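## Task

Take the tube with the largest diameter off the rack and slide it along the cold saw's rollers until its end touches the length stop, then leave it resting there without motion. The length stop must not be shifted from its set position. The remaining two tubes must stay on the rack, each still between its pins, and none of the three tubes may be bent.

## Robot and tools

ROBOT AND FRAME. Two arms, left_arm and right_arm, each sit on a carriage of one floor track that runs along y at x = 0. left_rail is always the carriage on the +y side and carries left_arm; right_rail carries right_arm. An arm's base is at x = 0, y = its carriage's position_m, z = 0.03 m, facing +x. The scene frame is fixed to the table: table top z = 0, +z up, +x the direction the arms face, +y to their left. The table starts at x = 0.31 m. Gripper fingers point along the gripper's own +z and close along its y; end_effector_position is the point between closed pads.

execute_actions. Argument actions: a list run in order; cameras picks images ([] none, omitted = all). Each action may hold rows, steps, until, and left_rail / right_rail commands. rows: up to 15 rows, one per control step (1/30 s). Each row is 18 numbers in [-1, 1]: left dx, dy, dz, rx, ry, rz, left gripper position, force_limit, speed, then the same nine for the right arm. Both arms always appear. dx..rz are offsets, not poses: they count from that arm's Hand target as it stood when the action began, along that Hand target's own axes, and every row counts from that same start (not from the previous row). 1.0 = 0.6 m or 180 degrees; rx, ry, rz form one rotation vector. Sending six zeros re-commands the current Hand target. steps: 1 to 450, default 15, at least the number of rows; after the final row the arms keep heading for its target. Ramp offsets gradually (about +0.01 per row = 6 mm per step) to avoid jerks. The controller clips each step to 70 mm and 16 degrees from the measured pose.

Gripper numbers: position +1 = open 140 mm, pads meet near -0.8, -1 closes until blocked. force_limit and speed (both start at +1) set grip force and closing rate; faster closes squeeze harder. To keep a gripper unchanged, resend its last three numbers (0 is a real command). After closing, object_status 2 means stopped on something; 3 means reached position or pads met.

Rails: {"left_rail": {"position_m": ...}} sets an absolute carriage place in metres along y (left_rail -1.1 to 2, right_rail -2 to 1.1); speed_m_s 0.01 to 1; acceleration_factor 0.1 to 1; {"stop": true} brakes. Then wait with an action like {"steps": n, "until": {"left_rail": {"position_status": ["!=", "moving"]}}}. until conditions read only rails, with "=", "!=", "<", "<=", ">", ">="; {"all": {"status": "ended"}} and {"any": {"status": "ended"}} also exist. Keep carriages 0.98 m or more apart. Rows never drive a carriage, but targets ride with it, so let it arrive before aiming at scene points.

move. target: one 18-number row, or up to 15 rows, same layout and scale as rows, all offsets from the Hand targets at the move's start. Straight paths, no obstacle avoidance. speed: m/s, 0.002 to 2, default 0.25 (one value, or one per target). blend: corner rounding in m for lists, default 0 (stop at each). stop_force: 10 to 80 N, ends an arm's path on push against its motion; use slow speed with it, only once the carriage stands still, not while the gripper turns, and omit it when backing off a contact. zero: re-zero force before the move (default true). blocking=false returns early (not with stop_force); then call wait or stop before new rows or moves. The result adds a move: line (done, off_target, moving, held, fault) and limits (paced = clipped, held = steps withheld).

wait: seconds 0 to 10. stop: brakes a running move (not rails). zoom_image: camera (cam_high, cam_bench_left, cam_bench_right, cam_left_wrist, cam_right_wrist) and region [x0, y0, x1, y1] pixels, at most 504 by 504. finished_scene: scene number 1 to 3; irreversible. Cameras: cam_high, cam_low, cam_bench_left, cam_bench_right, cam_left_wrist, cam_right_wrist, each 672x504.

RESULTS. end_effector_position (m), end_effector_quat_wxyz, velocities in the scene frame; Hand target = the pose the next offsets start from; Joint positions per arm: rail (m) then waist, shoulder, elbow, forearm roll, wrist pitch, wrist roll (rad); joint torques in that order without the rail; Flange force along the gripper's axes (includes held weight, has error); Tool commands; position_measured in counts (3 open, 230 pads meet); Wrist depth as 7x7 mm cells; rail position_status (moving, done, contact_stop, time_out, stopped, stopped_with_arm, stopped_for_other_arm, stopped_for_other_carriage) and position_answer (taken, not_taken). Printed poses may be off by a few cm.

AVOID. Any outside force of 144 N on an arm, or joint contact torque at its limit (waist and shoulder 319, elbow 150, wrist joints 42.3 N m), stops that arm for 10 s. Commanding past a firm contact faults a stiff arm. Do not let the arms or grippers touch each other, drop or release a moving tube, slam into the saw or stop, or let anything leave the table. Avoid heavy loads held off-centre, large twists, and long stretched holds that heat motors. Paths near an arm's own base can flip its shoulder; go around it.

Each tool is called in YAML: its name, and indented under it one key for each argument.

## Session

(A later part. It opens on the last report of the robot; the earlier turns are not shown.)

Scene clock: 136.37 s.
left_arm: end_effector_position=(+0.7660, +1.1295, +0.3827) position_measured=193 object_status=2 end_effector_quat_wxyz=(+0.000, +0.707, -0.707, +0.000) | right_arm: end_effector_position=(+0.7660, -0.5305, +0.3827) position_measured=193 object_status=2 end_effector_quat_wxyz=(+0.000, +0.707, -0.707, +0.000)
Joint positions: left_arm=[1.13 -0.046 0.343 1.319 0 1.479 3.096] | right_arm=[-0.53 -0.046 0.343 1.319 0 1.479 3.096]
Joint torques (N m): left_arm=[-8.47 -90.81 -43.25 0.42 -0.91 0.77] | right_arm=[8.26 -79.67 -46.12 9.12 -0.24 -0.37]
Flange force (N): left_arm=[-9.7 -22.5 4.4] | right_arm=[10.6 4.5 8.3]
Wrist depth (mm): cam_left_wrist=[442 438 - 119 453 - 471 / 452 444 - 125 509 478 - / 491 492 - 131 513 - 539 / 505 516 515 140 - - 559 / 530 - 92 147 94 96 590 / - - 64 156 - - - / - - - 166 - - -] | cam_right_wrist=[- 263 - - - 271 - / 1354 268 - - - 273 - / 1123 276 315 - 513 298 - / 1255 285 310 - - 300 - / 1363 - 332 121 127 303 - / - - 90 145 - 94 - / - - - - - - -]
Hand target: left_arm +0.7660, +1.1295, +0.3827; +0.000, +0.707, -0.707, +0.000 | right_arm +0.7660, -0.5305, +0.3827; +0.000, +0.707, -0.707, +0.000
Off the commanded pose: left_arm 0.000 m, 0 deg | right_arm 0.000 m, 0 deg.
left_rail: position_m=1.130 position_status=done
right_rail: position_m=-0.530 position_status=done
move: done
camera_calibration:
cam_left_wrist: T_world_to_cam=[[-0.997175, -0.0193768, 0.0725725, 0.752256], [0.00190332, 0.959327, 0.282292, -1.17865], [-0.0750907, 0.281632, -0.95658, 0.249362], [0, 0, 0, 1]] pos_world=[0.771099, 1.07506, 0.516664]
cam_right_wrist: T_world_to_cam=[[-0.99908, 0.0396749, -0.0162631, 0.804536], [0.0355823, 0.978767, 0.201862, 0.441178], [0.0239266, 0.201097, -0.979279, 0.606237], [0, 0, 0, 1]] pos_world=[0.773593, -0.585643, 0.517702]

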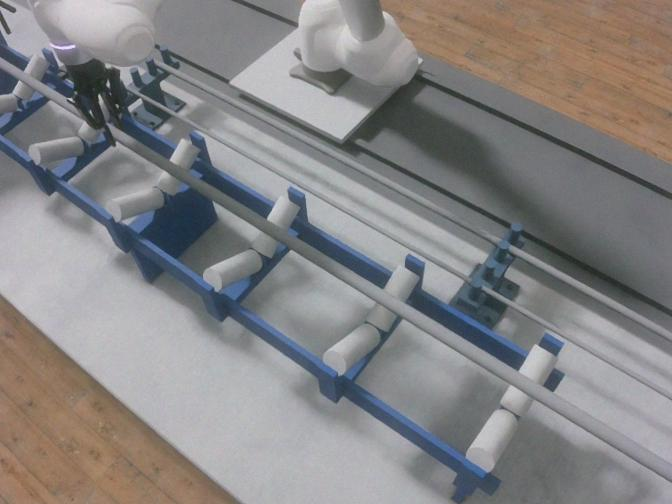

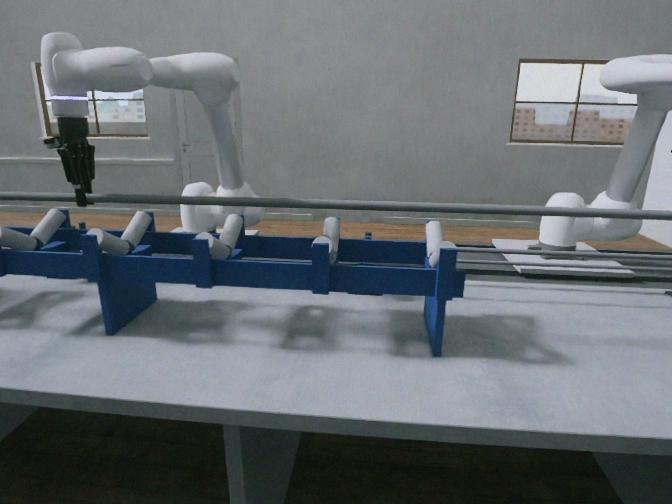

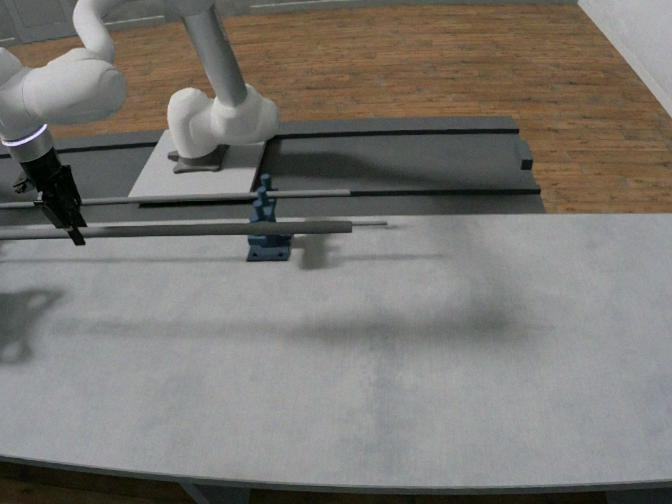

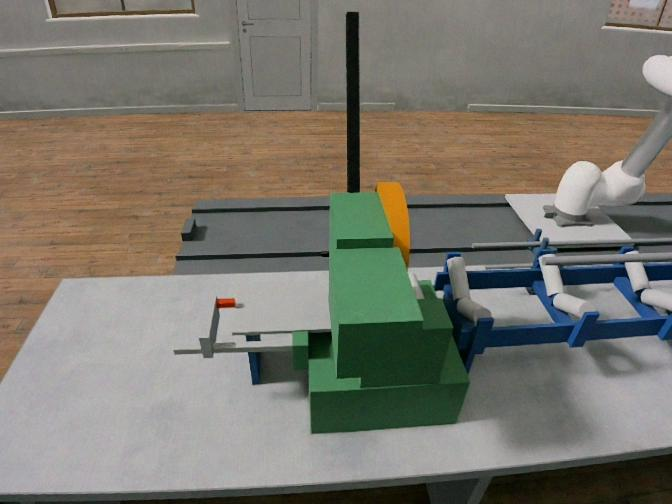

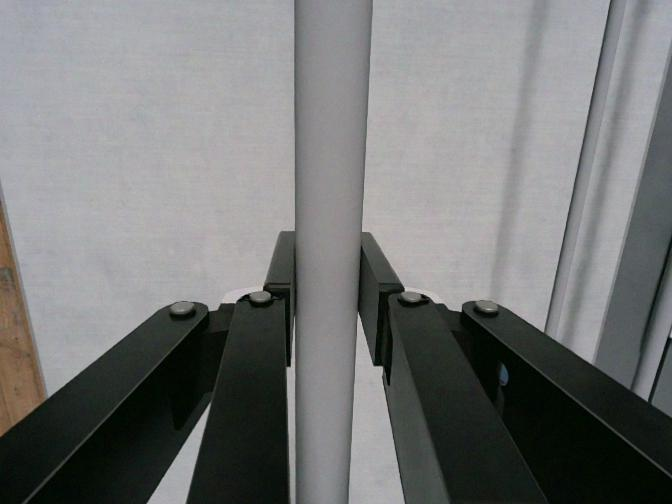

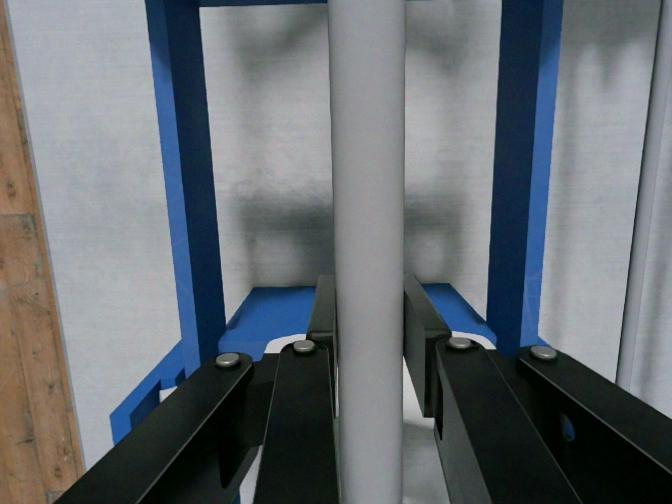

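execute_actions:
  actions:
    - {"left_rail":{"position_m":1.06,"speed_m_s":0.1,"acceleration_factor":0.3},"right_rail":{"position_m":-0.60,"speed_m_s":0.1,"acceleration_factor":0.3},"steps":200,"until":{"all":{"status":"ended"}}}
  cameras: []

move:
  target: [0,0,0.17,0,0,0,-1,-0.1,-1,0,0,0.17,0,0,0,-1,-0.1,-1]
  speed: 0.08

Scene clock: 154.37 s.
left_arm: end_effector_position=(+0.7660, +1.0595, +0.3826) position_measured=193 object_status=2 end_effector_quat_wxyz=(+0.000, +0.707, -0.707, +0.000) | right_arm: end_effector_position=(+0.7660, -0.6005, +0.3827) position_measured=193 object_status=2 end_effector_quat_wxyz=(+0.000, +0.707, -0.707, +0.000)
Joint positions: left_arm=[1.06 -0.046 0.343 1.319 0 1.479 3.096] | right_arm=[-0.6 -0.046 0.343 1.319 0 1.479 3.096]
Joint torques (N m): left_arm=[-8.22 -90.88 -43.25 0.69 -0.93 0.7] | right_arm=[8.32 -80.32 -46.35 8.87 -0.1 -0.38]
Flange force (N): left_arm=[-9.4 -22.0 3.8] | right_arm=[10.6 3.6 9.0]
Wrist depth (mm): cam_left_wrist=[435 430 - 119 467 474 - / - - 483 125 486 - 504 / - - 480 131 - - 553 / - - - 140 - 538 563 / - - 92 147 94 92 427 / - - 65 156 - - - / - - - 166 - - -] | cam_right_wrist=[209 205 220 - 225 207 202 / - 264 300 - 243 278 - / - 283 507 - - 297 - / 1277 - 294 - - 297 - / 1307 - 300 121 122 302 - / 1397 - 90 - - 94 - / - - - - - - -]
Hand target: left_arm +0.7660, +1.0595, +0.3827; +0.000, +0.707, -0.707, +0.000 | right_arm +0.7660, -0.6005, +0.3827; +0.000, +0.707, -0.707, +0.000
Tool commands: left_gripper/position=-1.0 left_gripper/force_limit=-0.1 left_gripper/speed=-1.0 right_gripper/position=-1.0 right_gripper/force_limit=-0.1 right_gripper/speed=-1.0
Off the commanded pose: left_arm 0.000 m, 0 deg | right_arm 0.000 m, 0 deg.
left_rail: position_m=1.060 speed_m_s=0.10 position_status=done
right_rail: position_m=-0.600 speed_m_s=0.10 position_status=done
No camera images: "cameras" was empty.

Scene clock: 156.00 s.
left_arm: end_effector_position=(+0.7660, +1.0595, +0.2807) position_measured=193 object_status=2 end_effector_quat_wxyz=(+0.000, +0.707, -0.707, +0.000) | right_arm: end_effector_position=(+0.7661, -0.6005, +0.2807) position_measured=193 object_status=2 end_effector_quat_wxyz=(+0.000, +0.707, -0.707, +0.000)
Joint positions: left_arm=[1.06 -0.046 0.373 1.464 0 1.305 3.096] | right_arm=[-0.6 -0.046 0.373 1.463 0 1.305 3.096]
Joint torques (N m): left_arm=[-9.14 -92.19 -42 0.02 -0.76 0.67] | right_arm=[9.64 -82.36 -45.24 9.26 -0.16 -0.43]
Flange force (N): left_arm=[-10.9 -19.5 7.0] | right_arm=[12.5 4.2 8.4]
Wrist depth (mm): cam_left_wrist=[- - - 119 - 379 - / - 378 - 126 - - 406 / - - - 131 411 417 - / 409 - 410 140 431 444 426 / - - 92 147 94 92 480 / - - 65 156 - - 521 / - - - 166 - - -] | cam_right_wrist=[164 202 156 154 163 199 180 / 169 209 407 130 - 393 181 / 174 207 408 136 - 409 182 / 181 206 - - - 243 192 / - 216 - 121 121 232 193 / 454 190 90 - - 94 190 / - - - - - - -]
Hand target: left_arm +0.7660, +1.0595, +0.2807; +0.000, +0.707, -0.707, +0.000 | right_arm +0.7660, -0.6005, +0.2807; +0.000, +0.707, -0.707, +0.000
Off the commanded pose: left_arm 0.000 m, 0 deg | right_arm 0.000 m, 0 deg.
left_rail: position_m=1.060 speed_m_s=0.10 position_status=done
right_rail: position_m=-0.600 speed_m_s=0.10 position_status=done
move: done
camera_calibration:
cam_left_wrist: T_world_to_cam=[[-0.997175, -0.0193705, 0.0725744, 0.758287], [0.00190986, 0.959327, 0.282291, -1.08274], [-0.0750907, 0.281632, -0.95658, 0.1716], [0, 0, 0, 1]] pos_world=[0.771099, 1.00506, 0.414764]
cam_right_wrist: T_world_to_cam=[[-0.99908, 0.0396749, -0.0162631, 0.805655], [0.0355823, 0.978767, 0.201862, 0.530281], [0.0239266, 0.201097, -0.979279, 0.520427], [0, 0, 0, 1]] pos_world=[0.773593, -0.655643, 0.415702]

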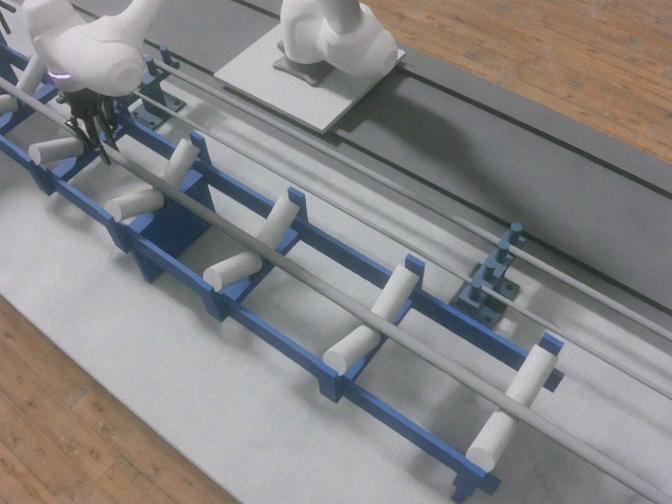

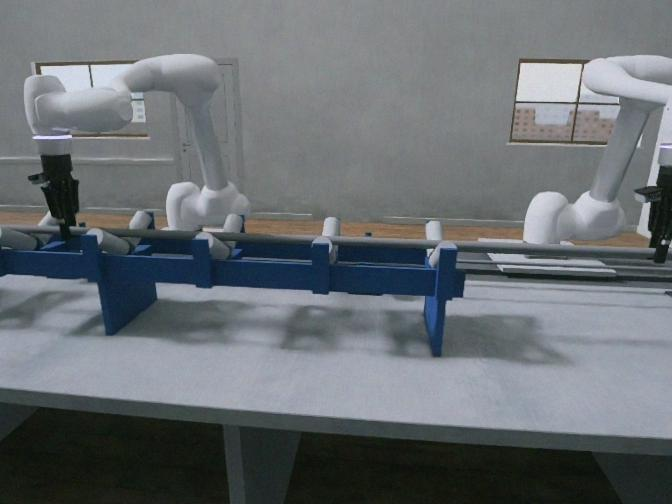

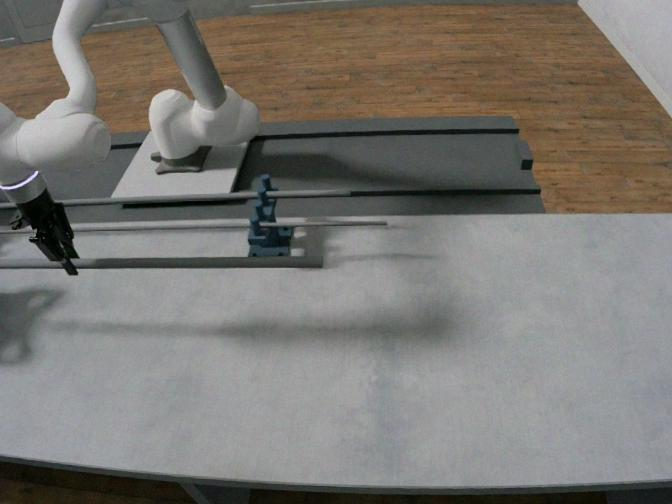

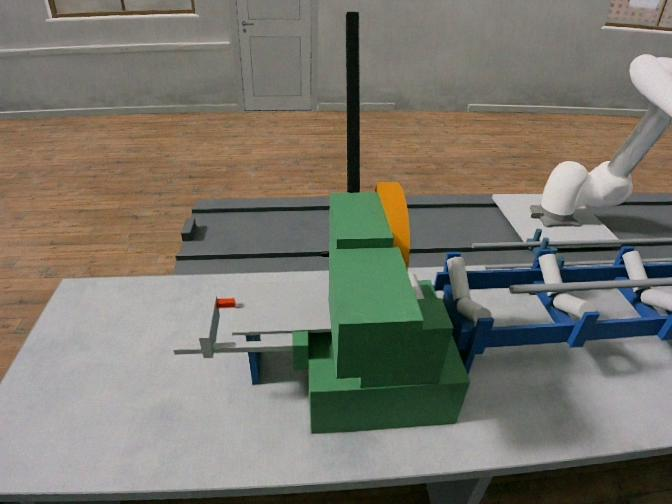

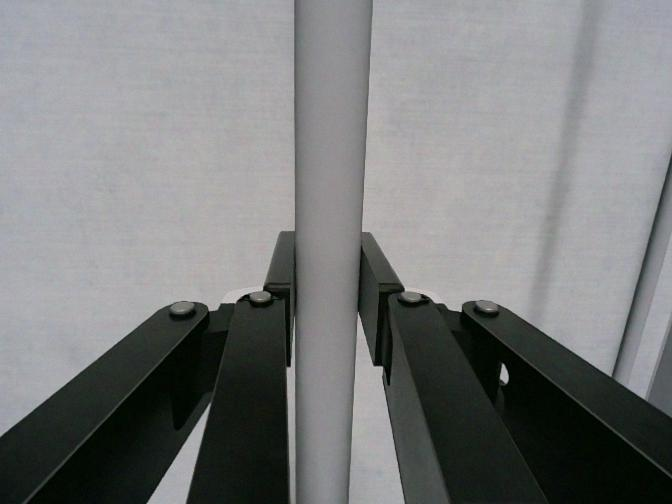

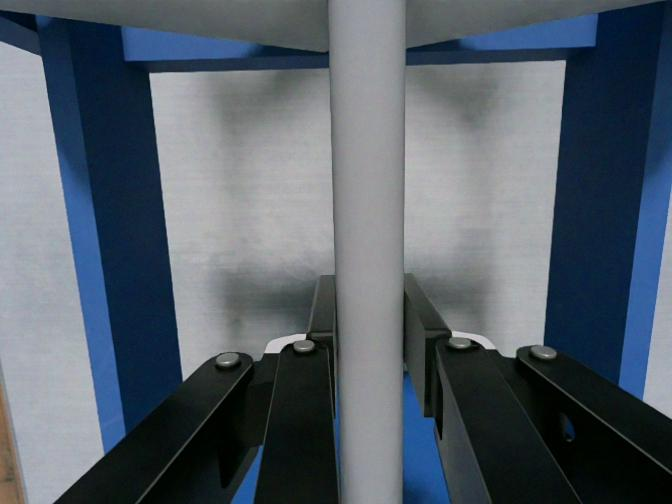

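move:
  target: [0,0,0.12,0,0,0,-1,-0.1,-1,0,0,0.12,0,0,0,-1,-0.1,-1]
  speed: 0.015
  stop_force: 15

Scene clock: 173.37 s.
left_arm: end_effector_position=(+0.7660, +1.0595, +0.2693) position_measured=193 object_status=2 end_effector_quat_wxyz=(+0.000, +0.707, -0.707, +0.000) | right_arm: end_effector_position=(+0.7661, -0.6005, +0.2725) position_measured=193 object_status=2 end_effector_quat_wxyz=(+0.000, +0.707, -0.707, +0.000)
Joint positions: left_arm=[1.06 -0.046 0.378 1.478 0 1.286 3.096] | right_arm=[-0.6 -0.046 0.376 1.474 0 1.291 3.096]
Joint torques (N m): left_arm=[-9.02 -77.99 -32.65 0.43 -0.99 0.75] | right_arm=[9.19 -57.82 -30.88 8.97 -2.31 -0.43]
Flange force (N): left_arm=[-10.3 -18.6 -9.3] | right_arm=[11.7 9.3 -23.1]
Wrist depth (mm): cam_left_wrist=[- 343 351 118 - 365 - / 354 355 - 124 - 369 - / - - - 131 - - - / 397 - - 140 406 419 - / - - 92 147 98 91 461 / - - 64 156 - - 488 / - - - 166 - - -] | cam_right_wrist=[158 195 195 - 151 192 180 / 165 209 - - 399 379 180 / 173 207 - 135 - - 183 / 172 204 - 140 - - 192 / 176 204 - 122 121 226 185 / - 190 90 - - 94 180 / - - - - - - -]
Hand target: left_arm +0.7660, +1.0595, +0.2693; +0.000, +0.707, -0.707, +0.000 (not the last commanded pose) | right_arm +0.7661, -0.6005, +0.2725; +0.000, +0.707, -0.707, +0.000 (not the last commanded pose)
Off the commanded pose: left_arm 0.061 m, 0 deg | right_arm 0.064 m, 0 deg.
left_rail: position_m=1.060 speed_m_s=0.10 position_status=done
right_rail: position_m=-0.600 speed_m_s=0.10 position_status=done
move: contact (left_arm, right_arm)
camera_calibration:
cam_left_wrist: T_world_to_cam=[[-0.997182, -0.0193416, 0.0724793, 0.75913], [0.00191071, 0.959327, 0.282291, -1.07952], [-0.0749913, 0.281635, -0.956587, 0.160619], [0, 0, 0, 1]] pos_world=[0.771099, 1.00506, 0.403364]
cam_right_wrist: T_world_to_cam=[[-0.999075, 0.0397147, -0.0164588, 0.805625], [0.0355817, 0.978766, 0.201869, 0.531913], [0.0241265, 0.201096, -0.979274, 0.512337], [0, 0, 0, 1]] pos_world=[0.773593, -0.655643, 0.407602]

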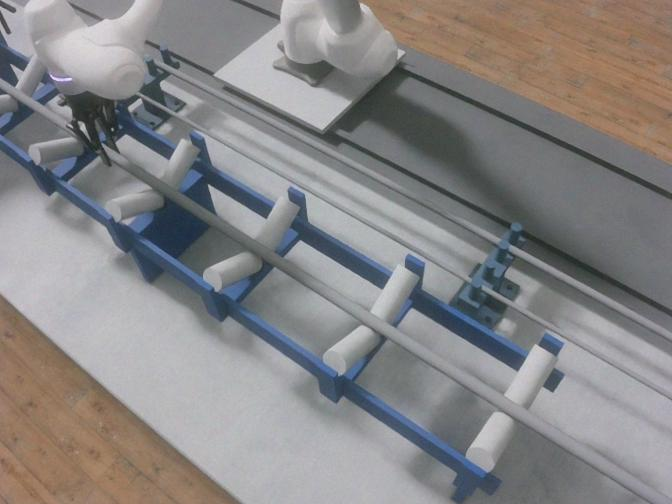

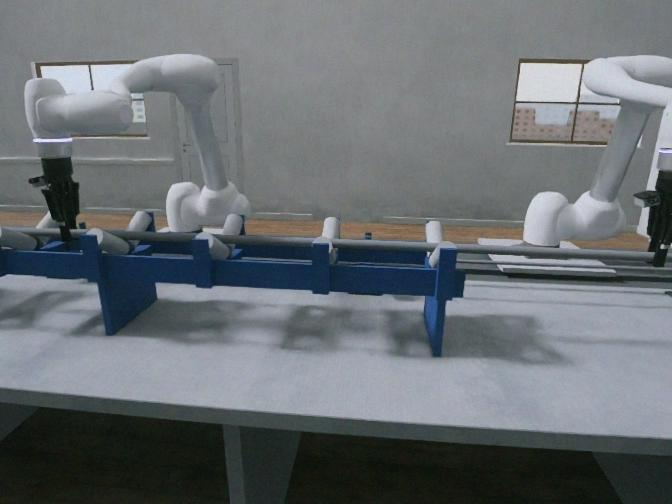

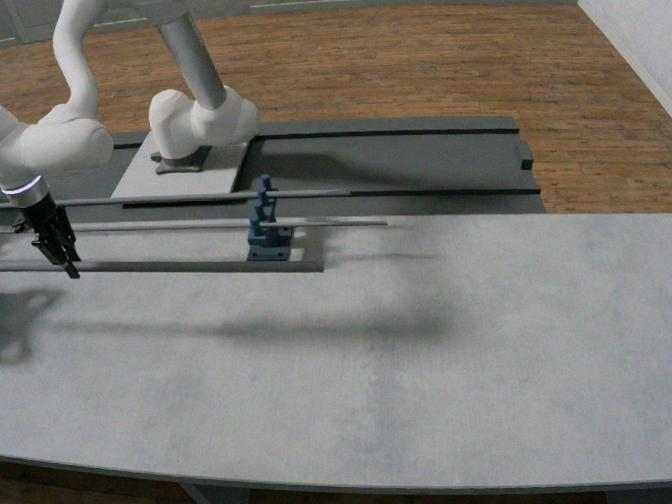

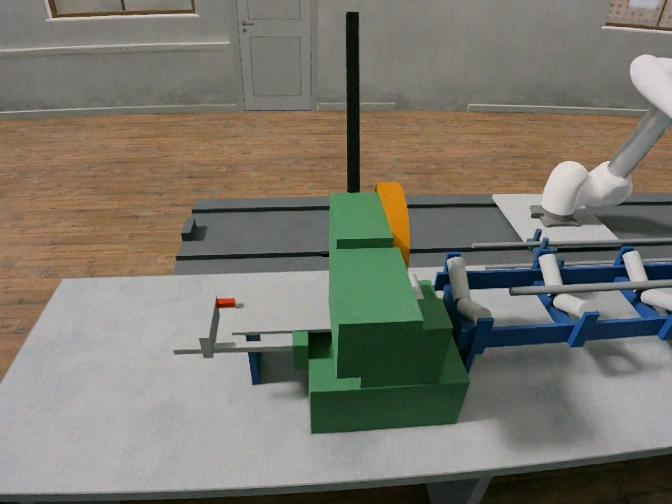

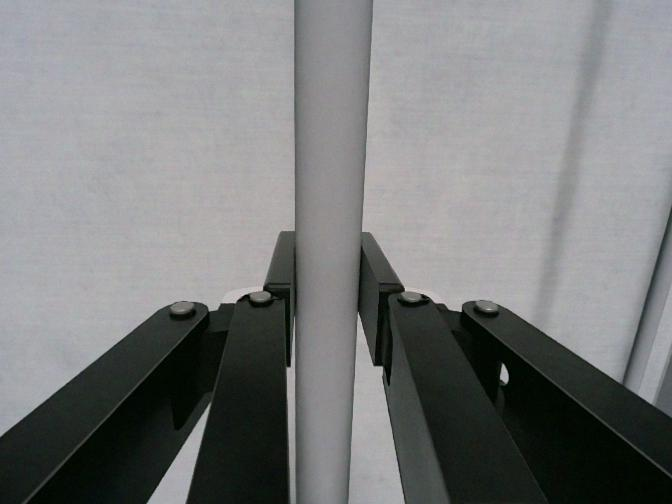

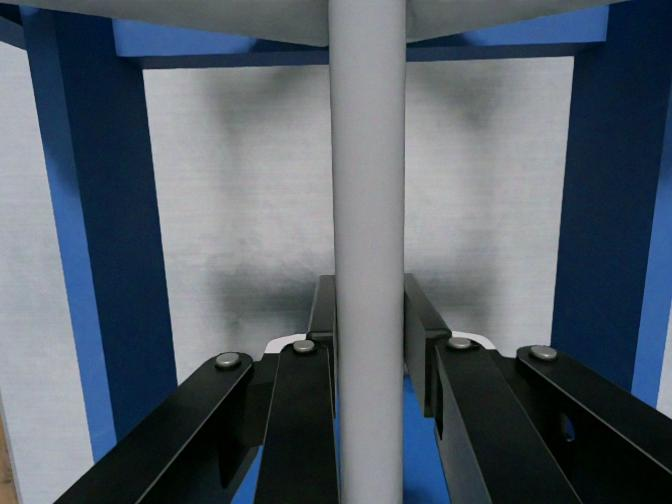

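execute_actions:
  actions:
    - {"rows":[[0,0,0,0,0,0,-1,-0.1,-1,0,0,0,0,0,0,-0.3,-0.1,-1]],"steps":40}
    - {"rows":[[0,0,0,0,0,0,-0.3,-0.1,-1,0,0,0,0,0,0,-0.3,-0.1,-1]],"steps":50}
  cameras: ["cam_left_wrist","cam_right_wrist"]

Scene clock: 185.10 s.
left_arm: end_effector_position=(+0.7660, +1.0595, +0.2693) position_measured=167 object_status=3 end_effector_quat_wxyz=(+0.000, +0.707, -0.707, +0.000) | right_arm: end_effector_position=(+0.7661, -0.6005, +0.2725) position_measured=167 object_status=3 end_effector_quat_wxyz=(+0.000, +0.707, -0.707, +0.000)
Joint positions: left_arm=[1.06 -0.046 0.378 1.478 0 1.286 3.096] | right_arm=[-0.6 -0.046 0.376 1.474 0 1.291 3.096]
Joint torques (N m): left_arm=[1.05 -86.5 -37.7 4.87 -0.61 0.64] | right_arm=[-1.52 -76.08 -41.29 4.46 -0.43 -0.33]
Flange force (N): left_arm=[2.4 -18.6 0.2] | right_arm=[-2.1 5.4 -0.2]
Flange force at the end of the 1st action (N): left_arm=[2.7 -18.1 -6.6] | right_arm=[-1.6 3.8 0.5]
Wrist depth (mm): cam_left_wrist=[339 345 343 116 360 360 - / 350 351 366 124 360 - - / 370 390 - 131 - - - / - - 397 138 - - - / - 87 88 145 108 91 - / - 75 64 154 - - - / - - - 165 - - -] | cam_right_wrist=[158 194 194 128 163 190 180 / 165 207 386 129 - 393 181 / 166 220 403 - - 382 183 / 173 218 412 - - 413 184 / 177 203 - - 141 117 184 / - 82 95 - - - - / - - - - - - -]
Hand target: left_arm +0.7660, +1.0595, +0.2693; +0.000, +0.707, -0.707, +0.000 | right_arm +0.7661, -0.6005, +0.2725; +0.000, +0.707, -0.707, +0.000
Off the commanded pose: left_arm 0.000 m, 0 deg | right_arm 0.000 m, 0 deg.
left_rail: position_m=1.060 speed_m_s=0.10 position_status=done
right_rail: position_m=-0.600 speed_m_s=0.10 position_status=done
camera_calibration:
cam_left_wrist: T_world_to_cam=[[-0.997182, -0.0193416, 0.0724793, 0.75913], [0.00191071, 0.959327, 0.282291, -1.07952], [-0.0749913, 0.281635, -0.956587, 0.160619], [0, 0, 0, 1]] pos_world=[0.771099, 1.00506, 0.403364]
cam_right_wrist: T_world_to_cam=[[-0.999075, 0.0397147, -0.0164588, 0.805625], [0.0355817, 0.978766, 0.201869, 0.531913], [0.0241265, 0.201096, -0.979274, 0.512337], [0, 0, 0, 1]] pos_world=[0.773593, -0.655643, 0.407602]
Images, in order (width x height): cam_left_wrist 672x504, cam_right_wrist 672x504.

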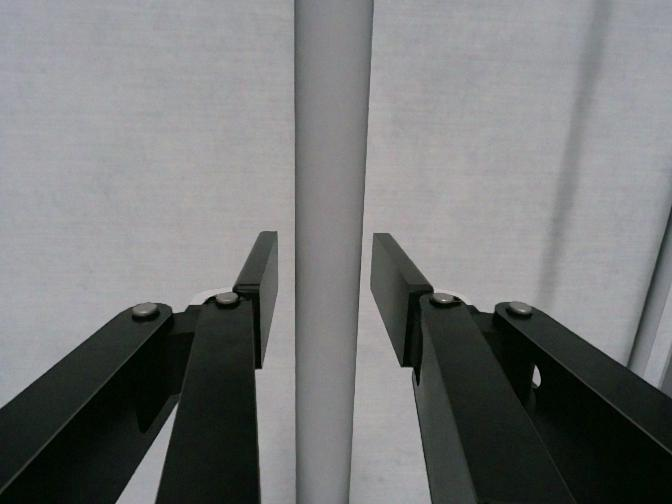

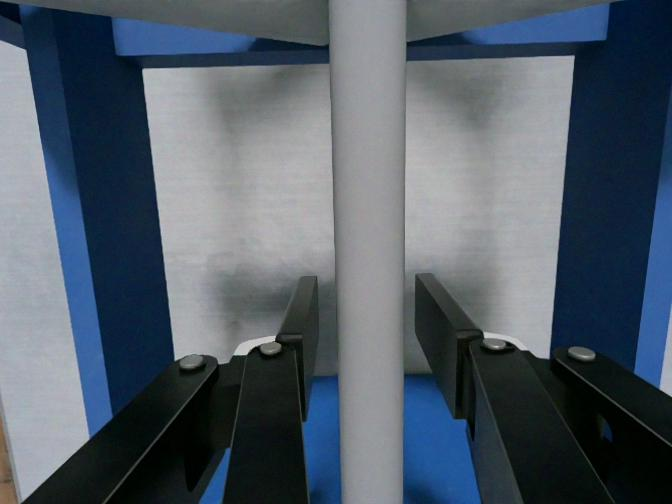

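move:
  target: [0,0,-0.13,0,0,0,-0.1,-0.1,0,0,0,-0.3,0,0,0,-0.1,-0.1,0]
  cameras: []

execute_actions:
  actions:
    - {"left_rail":{"position_m":1.51,"speed_m_s":0.5,"acceleration_factor":0.6},"steps":200,"until":{"all":{"status":"ended"}}}
  cameras: []

move:
  target: [0,0,0.13,0,0,0,-0.1,-0.1,0,0,0,0,0,0,0,-0.1,-0.1,0]
  speed: 0.12

Scene clock: 196.67 s.
left_arm: end_effector_position=(+0.7660, +1.0595, +0.3473) position_measured=141 object_status=3 end_effector_quat_wxyz=(+0.000, +0.707, -0.707, +0.000) | right_arm: end_effector_position=(+0.7660, -0.6005, +0.4525) position_measured=141 object_status=3 end_effector_quat_wxyz=(+0.000, +0.707, -0.707, +0.000)
Joint positions: left_arm=[1.06 -0.046 0.35 1.373 0 1.418 3.096] | right_arm=[-0.6 -0.046 0.34 1.199 0 1.603 3.096]
Joint torques (N m): left_arm=[1.59 -84.83 -38.65 5.03 -0.6 0.69] | right_arm=[-1.45 -74.2 -42.55 4.61 -0.34 -0.41]
Flange force (N): left_arm=[3.3 -19.8 -2.1] | right_arm=[-2.2 4.8 2.0]
Wrist depth (mm): cam_left_wrist=[- 421 414 190 433 438 438 / - - - 199 477 455 - / - - 487 207 - - 520 / - 477 471 216 173 469 513 / 481 90 124 230 115 96 558 / - - - 247 - - - / - - - 267 - - -] | cam_right_wrist=[1195 268 281 - 287 266 - / 1292 289 331 312 308 350 - / 1330 576 352 - - 376 - / 1363 - 368 - - 591 - / 1270 - 131 491 140 359 626 / - 80 110 374 363 92 - / - - - 352 - - -]
Hand target: left_arm +0.7660, +1.0595, +0.3473; +0.000, +0.707, -0.707, +0.000 | right_arm +0.7661, -0.6005, +0.4525; +0.000, +0.707, -0.707, +0.000
Off the commanded pose: left_arm 0.000 m, 0 deg | right_arm 0.000 m, 0 deg.
left_rail: position_m=1.060 speed_m_s=0.10 position_status=done
right_rail: position_m=-0.600 speed_m_s=0.10 position_status=done
move: done
No camera images: "cameras" was empty.

Scene clock: 198.97 s.
left_arm: end_effector_position=(+0.7660, +1.5095, +0.3473) position_measured=141 object_status=3 end_effector_quat_wxyz=(+0.000, +0.707, -0.707, +0.000) | right_arm: end_effector_position=(+0.7661, -0.6005, +0.4525) position_measured=141 object_status=3 end_effector_quat_wxyz=(+0.000, +0.707, -0.707, +0.000)
Joint positions: left_arm=[1.51 -0.046 0.35 1.373 0 1.418 3.096] | right_arm=[-0.6 -0.046 0.34 1.199 0 1.603 3.096]
Joint torques (N m): left_arm=[0.87 -84.53 -38.76 5.03 -0.66 0.68] | right_arm=[-1.14 -74.58 -42.89 4.61 -0.39 -0.39]
Flange force (N): left_arm=[2.4 -19.4 -1.7] | right_arm=[-1.8 4.0 2.5]
Wrist depth (mm): cam_left_wrist=[409 413 417 191 436 - 438 / 435 - 435 - - 442 - / 441 476 - 476 469 490 351 / - 458 154 224 172 478 537 / - 89 99 509 115 96 562 / - - - 543 - - - / - - 556 - - - -] | cam_right_wrist=[1299 267 281 302 287 266 - / 1235 285 330 311 307 332 - / 1248 - 343 559 - 355 - / 1379 - 363 326 - 350 - / 1406 624 130 335 140 116 - / 1451 80 110 376 361 92 - / - - - 369 - - -]
Hand target: left_arm +0.7660, +1.5094, +0.3473; +0.000, +0.707, -0.707, +0.000 | right_arm +0.7661, -0.6005, +0.4525; +0.000, +0.707, -0.707, +0.000
Tool commands: left_gripper/position=-0.1 left_gripper/force_limit=-0.1 left_gripper/speed=+0.0 right_gripper/position=-0.1 right_gripper/force_limit=-0.1 right_gripper/speed=+0.0
Off the commanded pose: left_arm 0.000 m, 0 deg | right_arm 0.000 m, 0 deg.
left_rail: position_m=1.510 speed_m_s=0.50 position_status=done
right_rail: position_m=-0.600 speed_m_s=0.10 position_status=done
No camera images: "cameras" was empty.

Scene clock: 200.00 s.
left_arm: end_effector_position=(+0.7660, +1.5095, +0.2694) position_measured=141 object_status=3 end_effector_quat_wxyz=(+0.000, +0.707, -0.707, +0.000) | right_arm: end_effector_position=(+0.7661, -0.6005, +0.4525) position_measured=141 object_status=3 end_effector_quat_wxyz=(+0.000, +0.707, -0.707, +0.000)
Joint positions: left_arm=[1.51 -0.046 0.378 1.478 0 1.286 3.096] | right_arm=[-0.6 -0.046 0.34 1.199 0 1.603 3.096]
Joint torques (N m): left_arm=[1.25 -86.75 -38.1 4.84 -0.7 0.69] | right_arm=[-0.89 -74.67 -42.62 4.6 -0.4 -0.36]
Flange force (N): left_arm=[2.9 -18.8 1.2] | right_arm=[-1.2 3.3 1.9]
Wrist depth (mm): cam_left_wrist=[341 342 348 120 364 - - / - - - - 389 389 373 / 374 389 - 132 - 399 415 / 393 - 155 141 172 421 419 / - 90 99 148 115 96 449 / - - 457 155 - - - / - - - 168 - - -] | cam_right_wrist=[1215 273 279 - 289 266 - / 1255 289 304 306 309 331 - / 1263 - 374 - 577 360 559 / 1330 576 420 583 594 352 - / 1423 - 131 513 156 117 - / - 80 110 374 360 92 - / - - - 350 - - -]
Hand target: left_arm +0.7660, +1.5095, +0.2693; +0.000, +0.707, -0.707, +0.000 | right_arm +0.7661, -0.6005, +0.4525; +0.000, +0.707, -0.707, +0.000
Off the commanded pose: left_arm 0.000 m, 0 deg | right_arm 0.000 m, 0 deg.
left_rail: position_m=1.510 speed_m_s=0.50 position_status=done
right_rail: position_m=-0.600 speed_m_s=0.10 position_status=done
move: done
camera_calibration:
cam_left_wrist: T_world_to_cam=[[-0.99719, -0.0193107, 0.0723775, 0.767836], [0.00190954, 0.959335, 0.282264, -1.51122], [-0.074885, 0.281609, -0.956603, 0.033845], [0, 0, 0, 1]] pos_world=[0.771099, 1.45506, 0.403364]
cam_right_wrist: T_world_to_cam=[[-0.999075, 0.0397147, -0.0164588, 0.808588], [0.0355817, 0.978766, 0.201869, 0.495577], [0.0241265, 0.201096, -0.979274, 0.688607], [0, 0, 0, 1]] pos_world=[0.773593, -0.655643, 0.587602]

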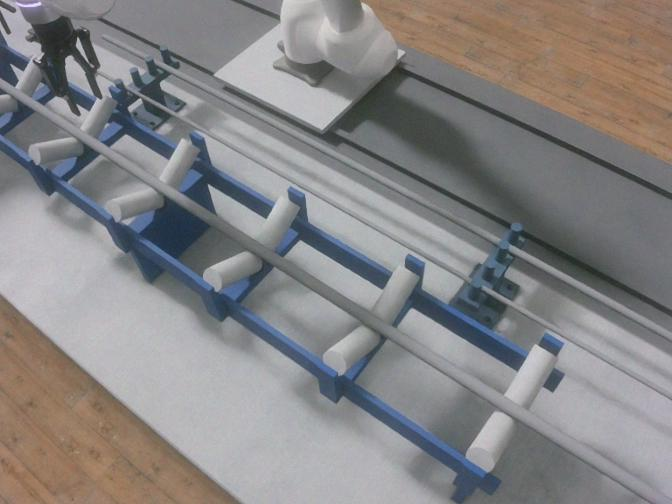

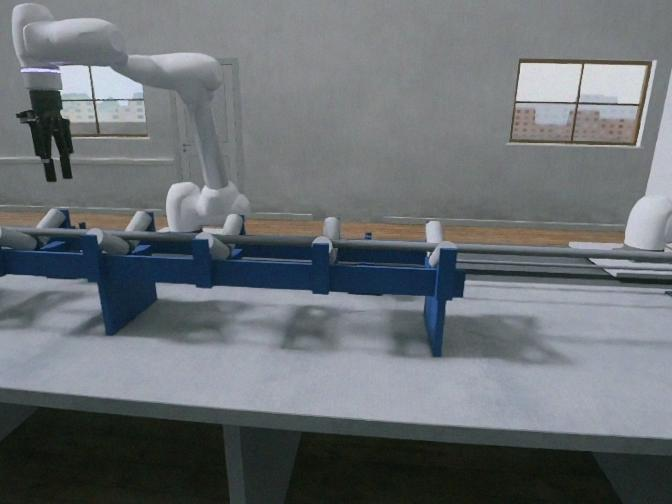

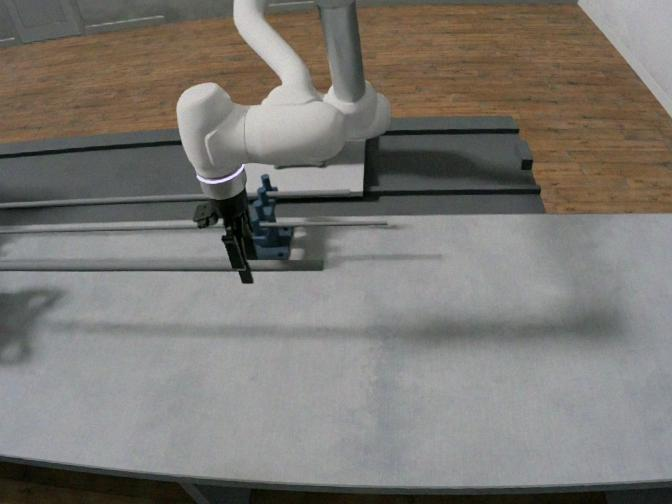

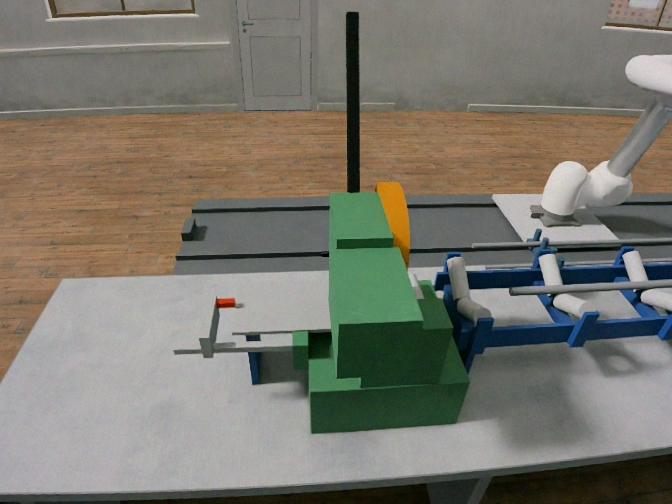

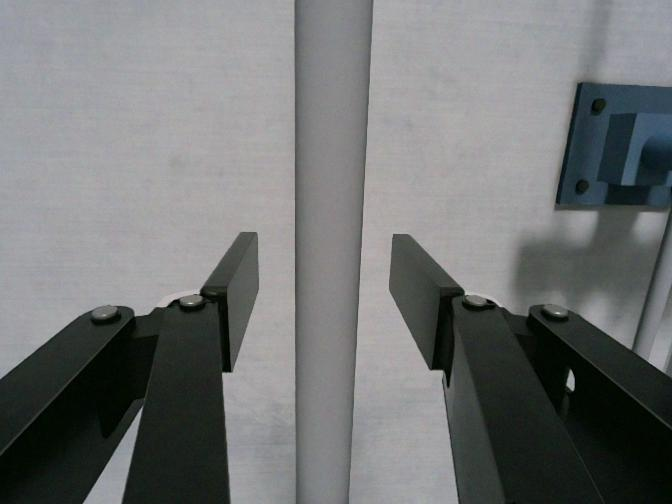

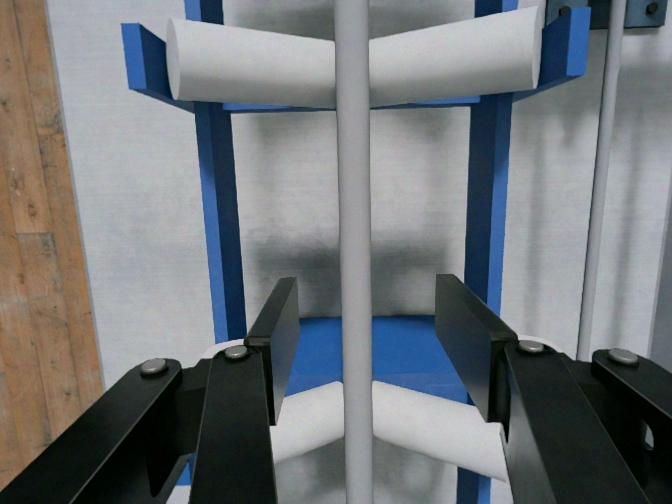

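execute_actions:
  actions:
    - {"rows":[[0,0,0,0,0,0,-1,-0.3,-1,0,0,0,0,0,0,-0.1,-0.1,0]],"steps":75}
    - {"left_rail":{"position_m":1.16,"speed_m_s":0.07,"acceleration_factor":0.3},"steps":250,"until":{"all":{"status":"ended"}}}
  cameras: ["cam_bench_right","cam_left_wrist","cam_right_wrist"]

Scene clock: 217.10 s.
left_arm: end_effector_position=(+0.7660, +1.1595, +0.2693) position_measured=193 object_status=2 end_effector_quat_wxyz=(+0.000, +0.707, -0.707, +0.000) | right_arm: end_effector_position=(+0.7661, -0.6005, +0.4525) position_measured=141 object_status=3 end_effector_quat_wxyz=(+0.000, +0.707, -0.707, +0.000)
Joint positions: left_arm=[1.16 -0.046 0.378 1.478 0 1.286 3.096] | right_arm=[-0.6 -0.046 0.34 1.199 0 1.603 3.096]
Joint torques (N m): left_arm=[1.6 -82.46 -34.94 4.96 -0.63 0.75] | right_arm=[-1.05 -74.15 -42.48 4.64 -0.44 -0.38]
Flange force (N): left_arm=[3.6 -18.7 -4.6] | right_arm=[-1.5 4.6 1.4]
Flange force at the end of the 1st action (N): left_arm=[2.7 -18.7 0.4] | right_arm=[-2.0 4.3 1.9]
Wrist depth (mm): cam_left_wrist=[- - - 119 - 366 381 / - - - 123 - 382 388 / - 378 - 130 402 394 - / - - - 139 422 - - / 417 - 92 145 94 92 318 / - - 64 155 - - - / - - - 162 - - -] | cam_right_wrist=[1164 264 283 313 287 265 - / 1270 283 304 313 304 331 - / 1307 - 345 - 567 349 - / 1363 - 369 - - 359 - / 1371 - 131 478 140 117 - / 1451 80 110 367 363 92 - / - - - 659 - - -]
Hand target: left_arm +0.7660, +1.1595, +0.2693; +0.000, +0.707, -0.707, +0.000 | right_arm +0.7661, -0.6005, +0.4525; +0.000, +0.707, -0.707, +0.000
Off the commanded pose: left_arm 0.000 m, 0 deg | right_arm 0.000 m, 0 deg.
left_rail: position_m=1.160 speed_m_s=0.07 position_status=done
right_rail: position_m=-0.600 speed_m_s=0.10 position_status=done
camera_calibration:
cam_left_wrist: T_world_to_cam=[[-0.997182, -0.0193416, 0.0724793, 0.761064], [0.00191071, 0.959327, 0.282291, -1.17545], [-0.0749913, 0.281635, -0.956587, 0.132456], [0, 0, 0, 1]] pos_world=[0.771099, 1.10506, 0.403364]
cam_right_wrist: T_world_to_cam=[[-0.999075, 0.0397147, -0.0164588, 0.808588], [0.0355817, 0.978766, 0.201869, 0.495577], [0.0241265, 0.201096, -0.979274, 0.688607], [0, 0, 0, 1]] pos_world=[0.773593, -0.655643, 0.587602]
Images, in order (width x height): cam_bench_right 672x504, cam_left_wrist 672x504, cam_right_wrist 672x504.

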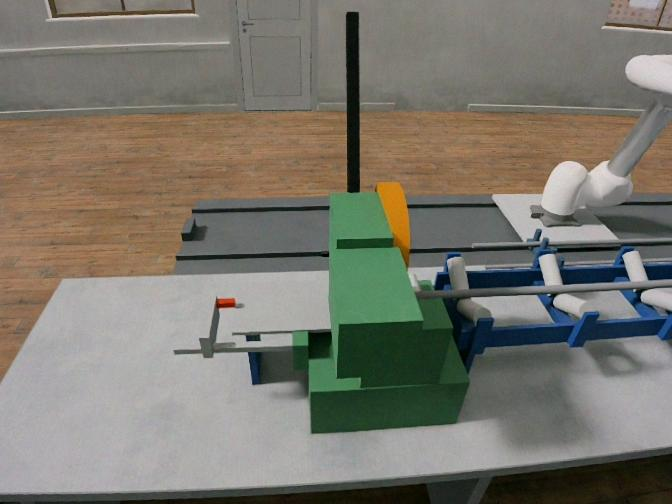

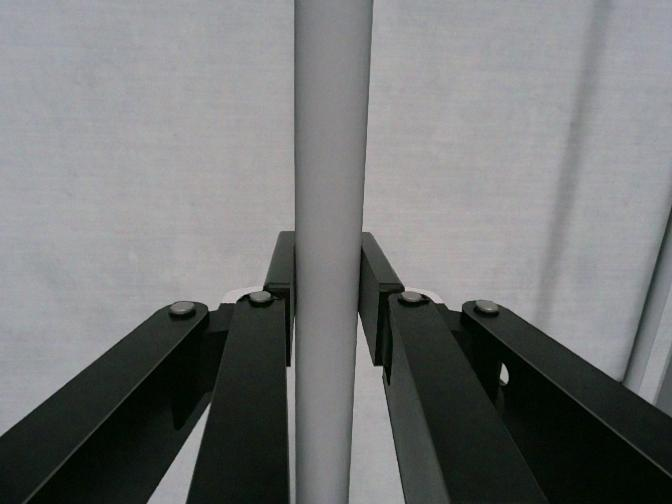

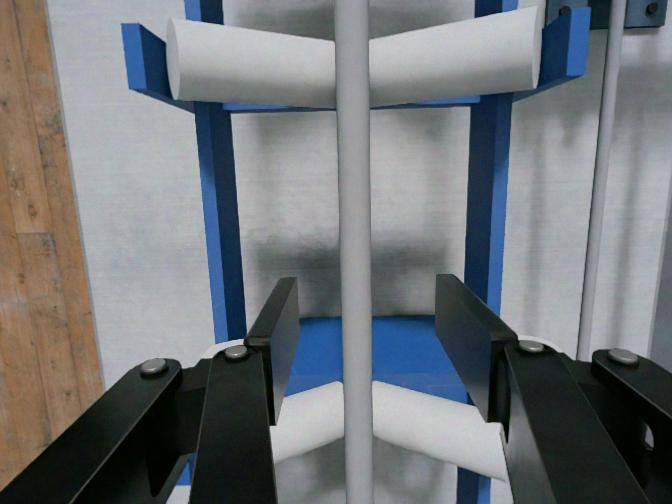

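execute_actions:
  actions:
    - {"left_rail":{"position_m":0.90},"steps":250,"until":{"all":{"status":"ended"}}}
  cameras: ["cam_bench_right","cam_left_wrist"]

zoom_image:
  camera: "cam_bench_right"
  region: [190, 260, 350, 380]

Scene clock: 231.07 s.
left_arm: end_effector_position=(+0.7660, +0.8995, +0.2694) position_measured=193 object_status=2 end_effector_quat_wxyz=(+0.000, +0.707, -0.707, +0.000) | right_arm: end_effector_position=(+0.7661, -0.6005, +0.4525) position_measured=141 object_status=3 end_effector_quat_wxyz=(+0.000, +0.707, -0.707, +0.000)
Joint positions: left_arm=[0.9 -0.046 0.378 1.478 0 1.286 3.096] | right_arm=[-0.6 -0.046 0.34 1.199 0 1.603 3.096]
Joint torques (N m): left_arm=[0.83 -72.61 -29.36 4.87 -0.95 0.68] | right_arm=[-1.24 -74.34 -42.69 4.59 -0.37 -0.39]
Flange force (N): left_arm=[2.6 -16.9 -16.1] | right_arm=[-1.8 4.8 1.7]
Wrist depth (mm): cam_left_wrist=[330 - - 119 - - - / - - - 125 380 - - / - 379 - 131 - - 402 / 406 - - 140 419 - - / - - 92 146 94 92 - / - - 64 155 - - - / - - - 164 - - -] | cam_right_wrist=[1235 277 284 304 290 268 - / 1277 286 339 303 308 334 - / 1338 - 326 - - 345 566 / 1338 624 372 314 - 359 - / 1397 622 131 487 140 117 - / 1470 80 110 400 361 92 - / - - - - - - -]
Hand target: left_arm +0.7660, +0.8995, +0.2693; +0.000, +0.707, -0.707, +0.000 | right_arm +0.7661, -0.6005, +0.4525; +0.000, +0.707, -0.707, +0.000
Tool commands: left_gripper/position=-1.0 left_gripper/force_limit=-0.3 left_gripper/speed=-1.0 right_gripper/position=-0.1 right_gripper/force_limit=-0.1 right_gripper/speed=+0.0
Off the commanded pose: left_arm 0.000 m, 0 deg | right_arm 0.000 m, 0 deg.
left_rail: position_m=0.900 speed_m_s=0.07 position_status=done
right_rail: position_m=-0.600 speed_m_s=0.10 position_status=done
camera_calibration:
cam_left_wrist: T_world_to_cam=[[-0.99719, -0.0193107, 0.0723775, 0.756056], [0.00190954, 0.959335, 0.282264, -0.926021], [-0.074885, 0.281609, -0.956603, 0.205627], [0, 0, 0, 1]] pos_world=[0.771099, 0.845058, 0.403364]
Images, in order (width x height): cam_bench_right 672x504, cam_left_wrist 672x504.

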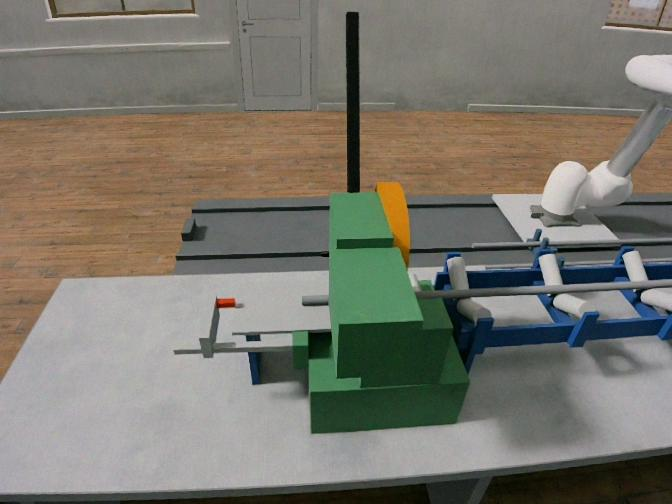

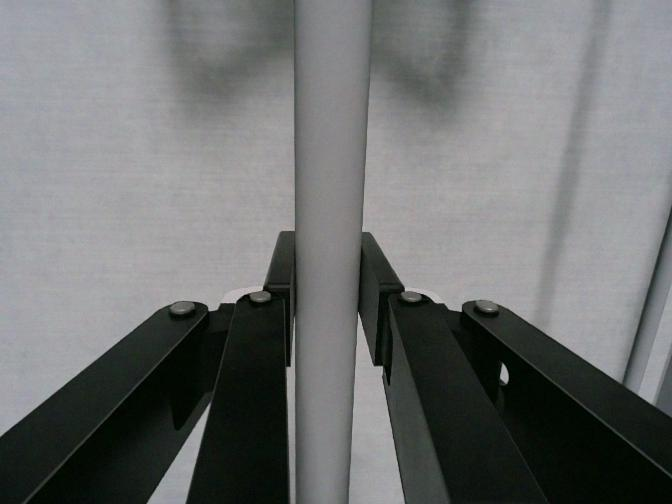

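Scaled by 3.150.

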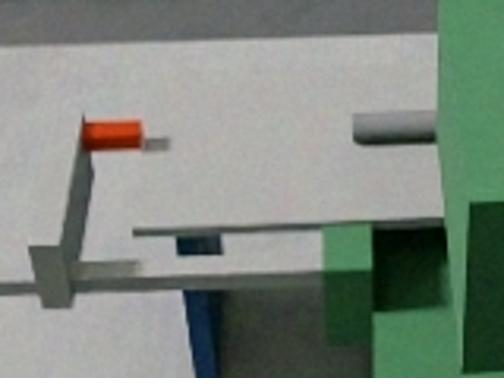

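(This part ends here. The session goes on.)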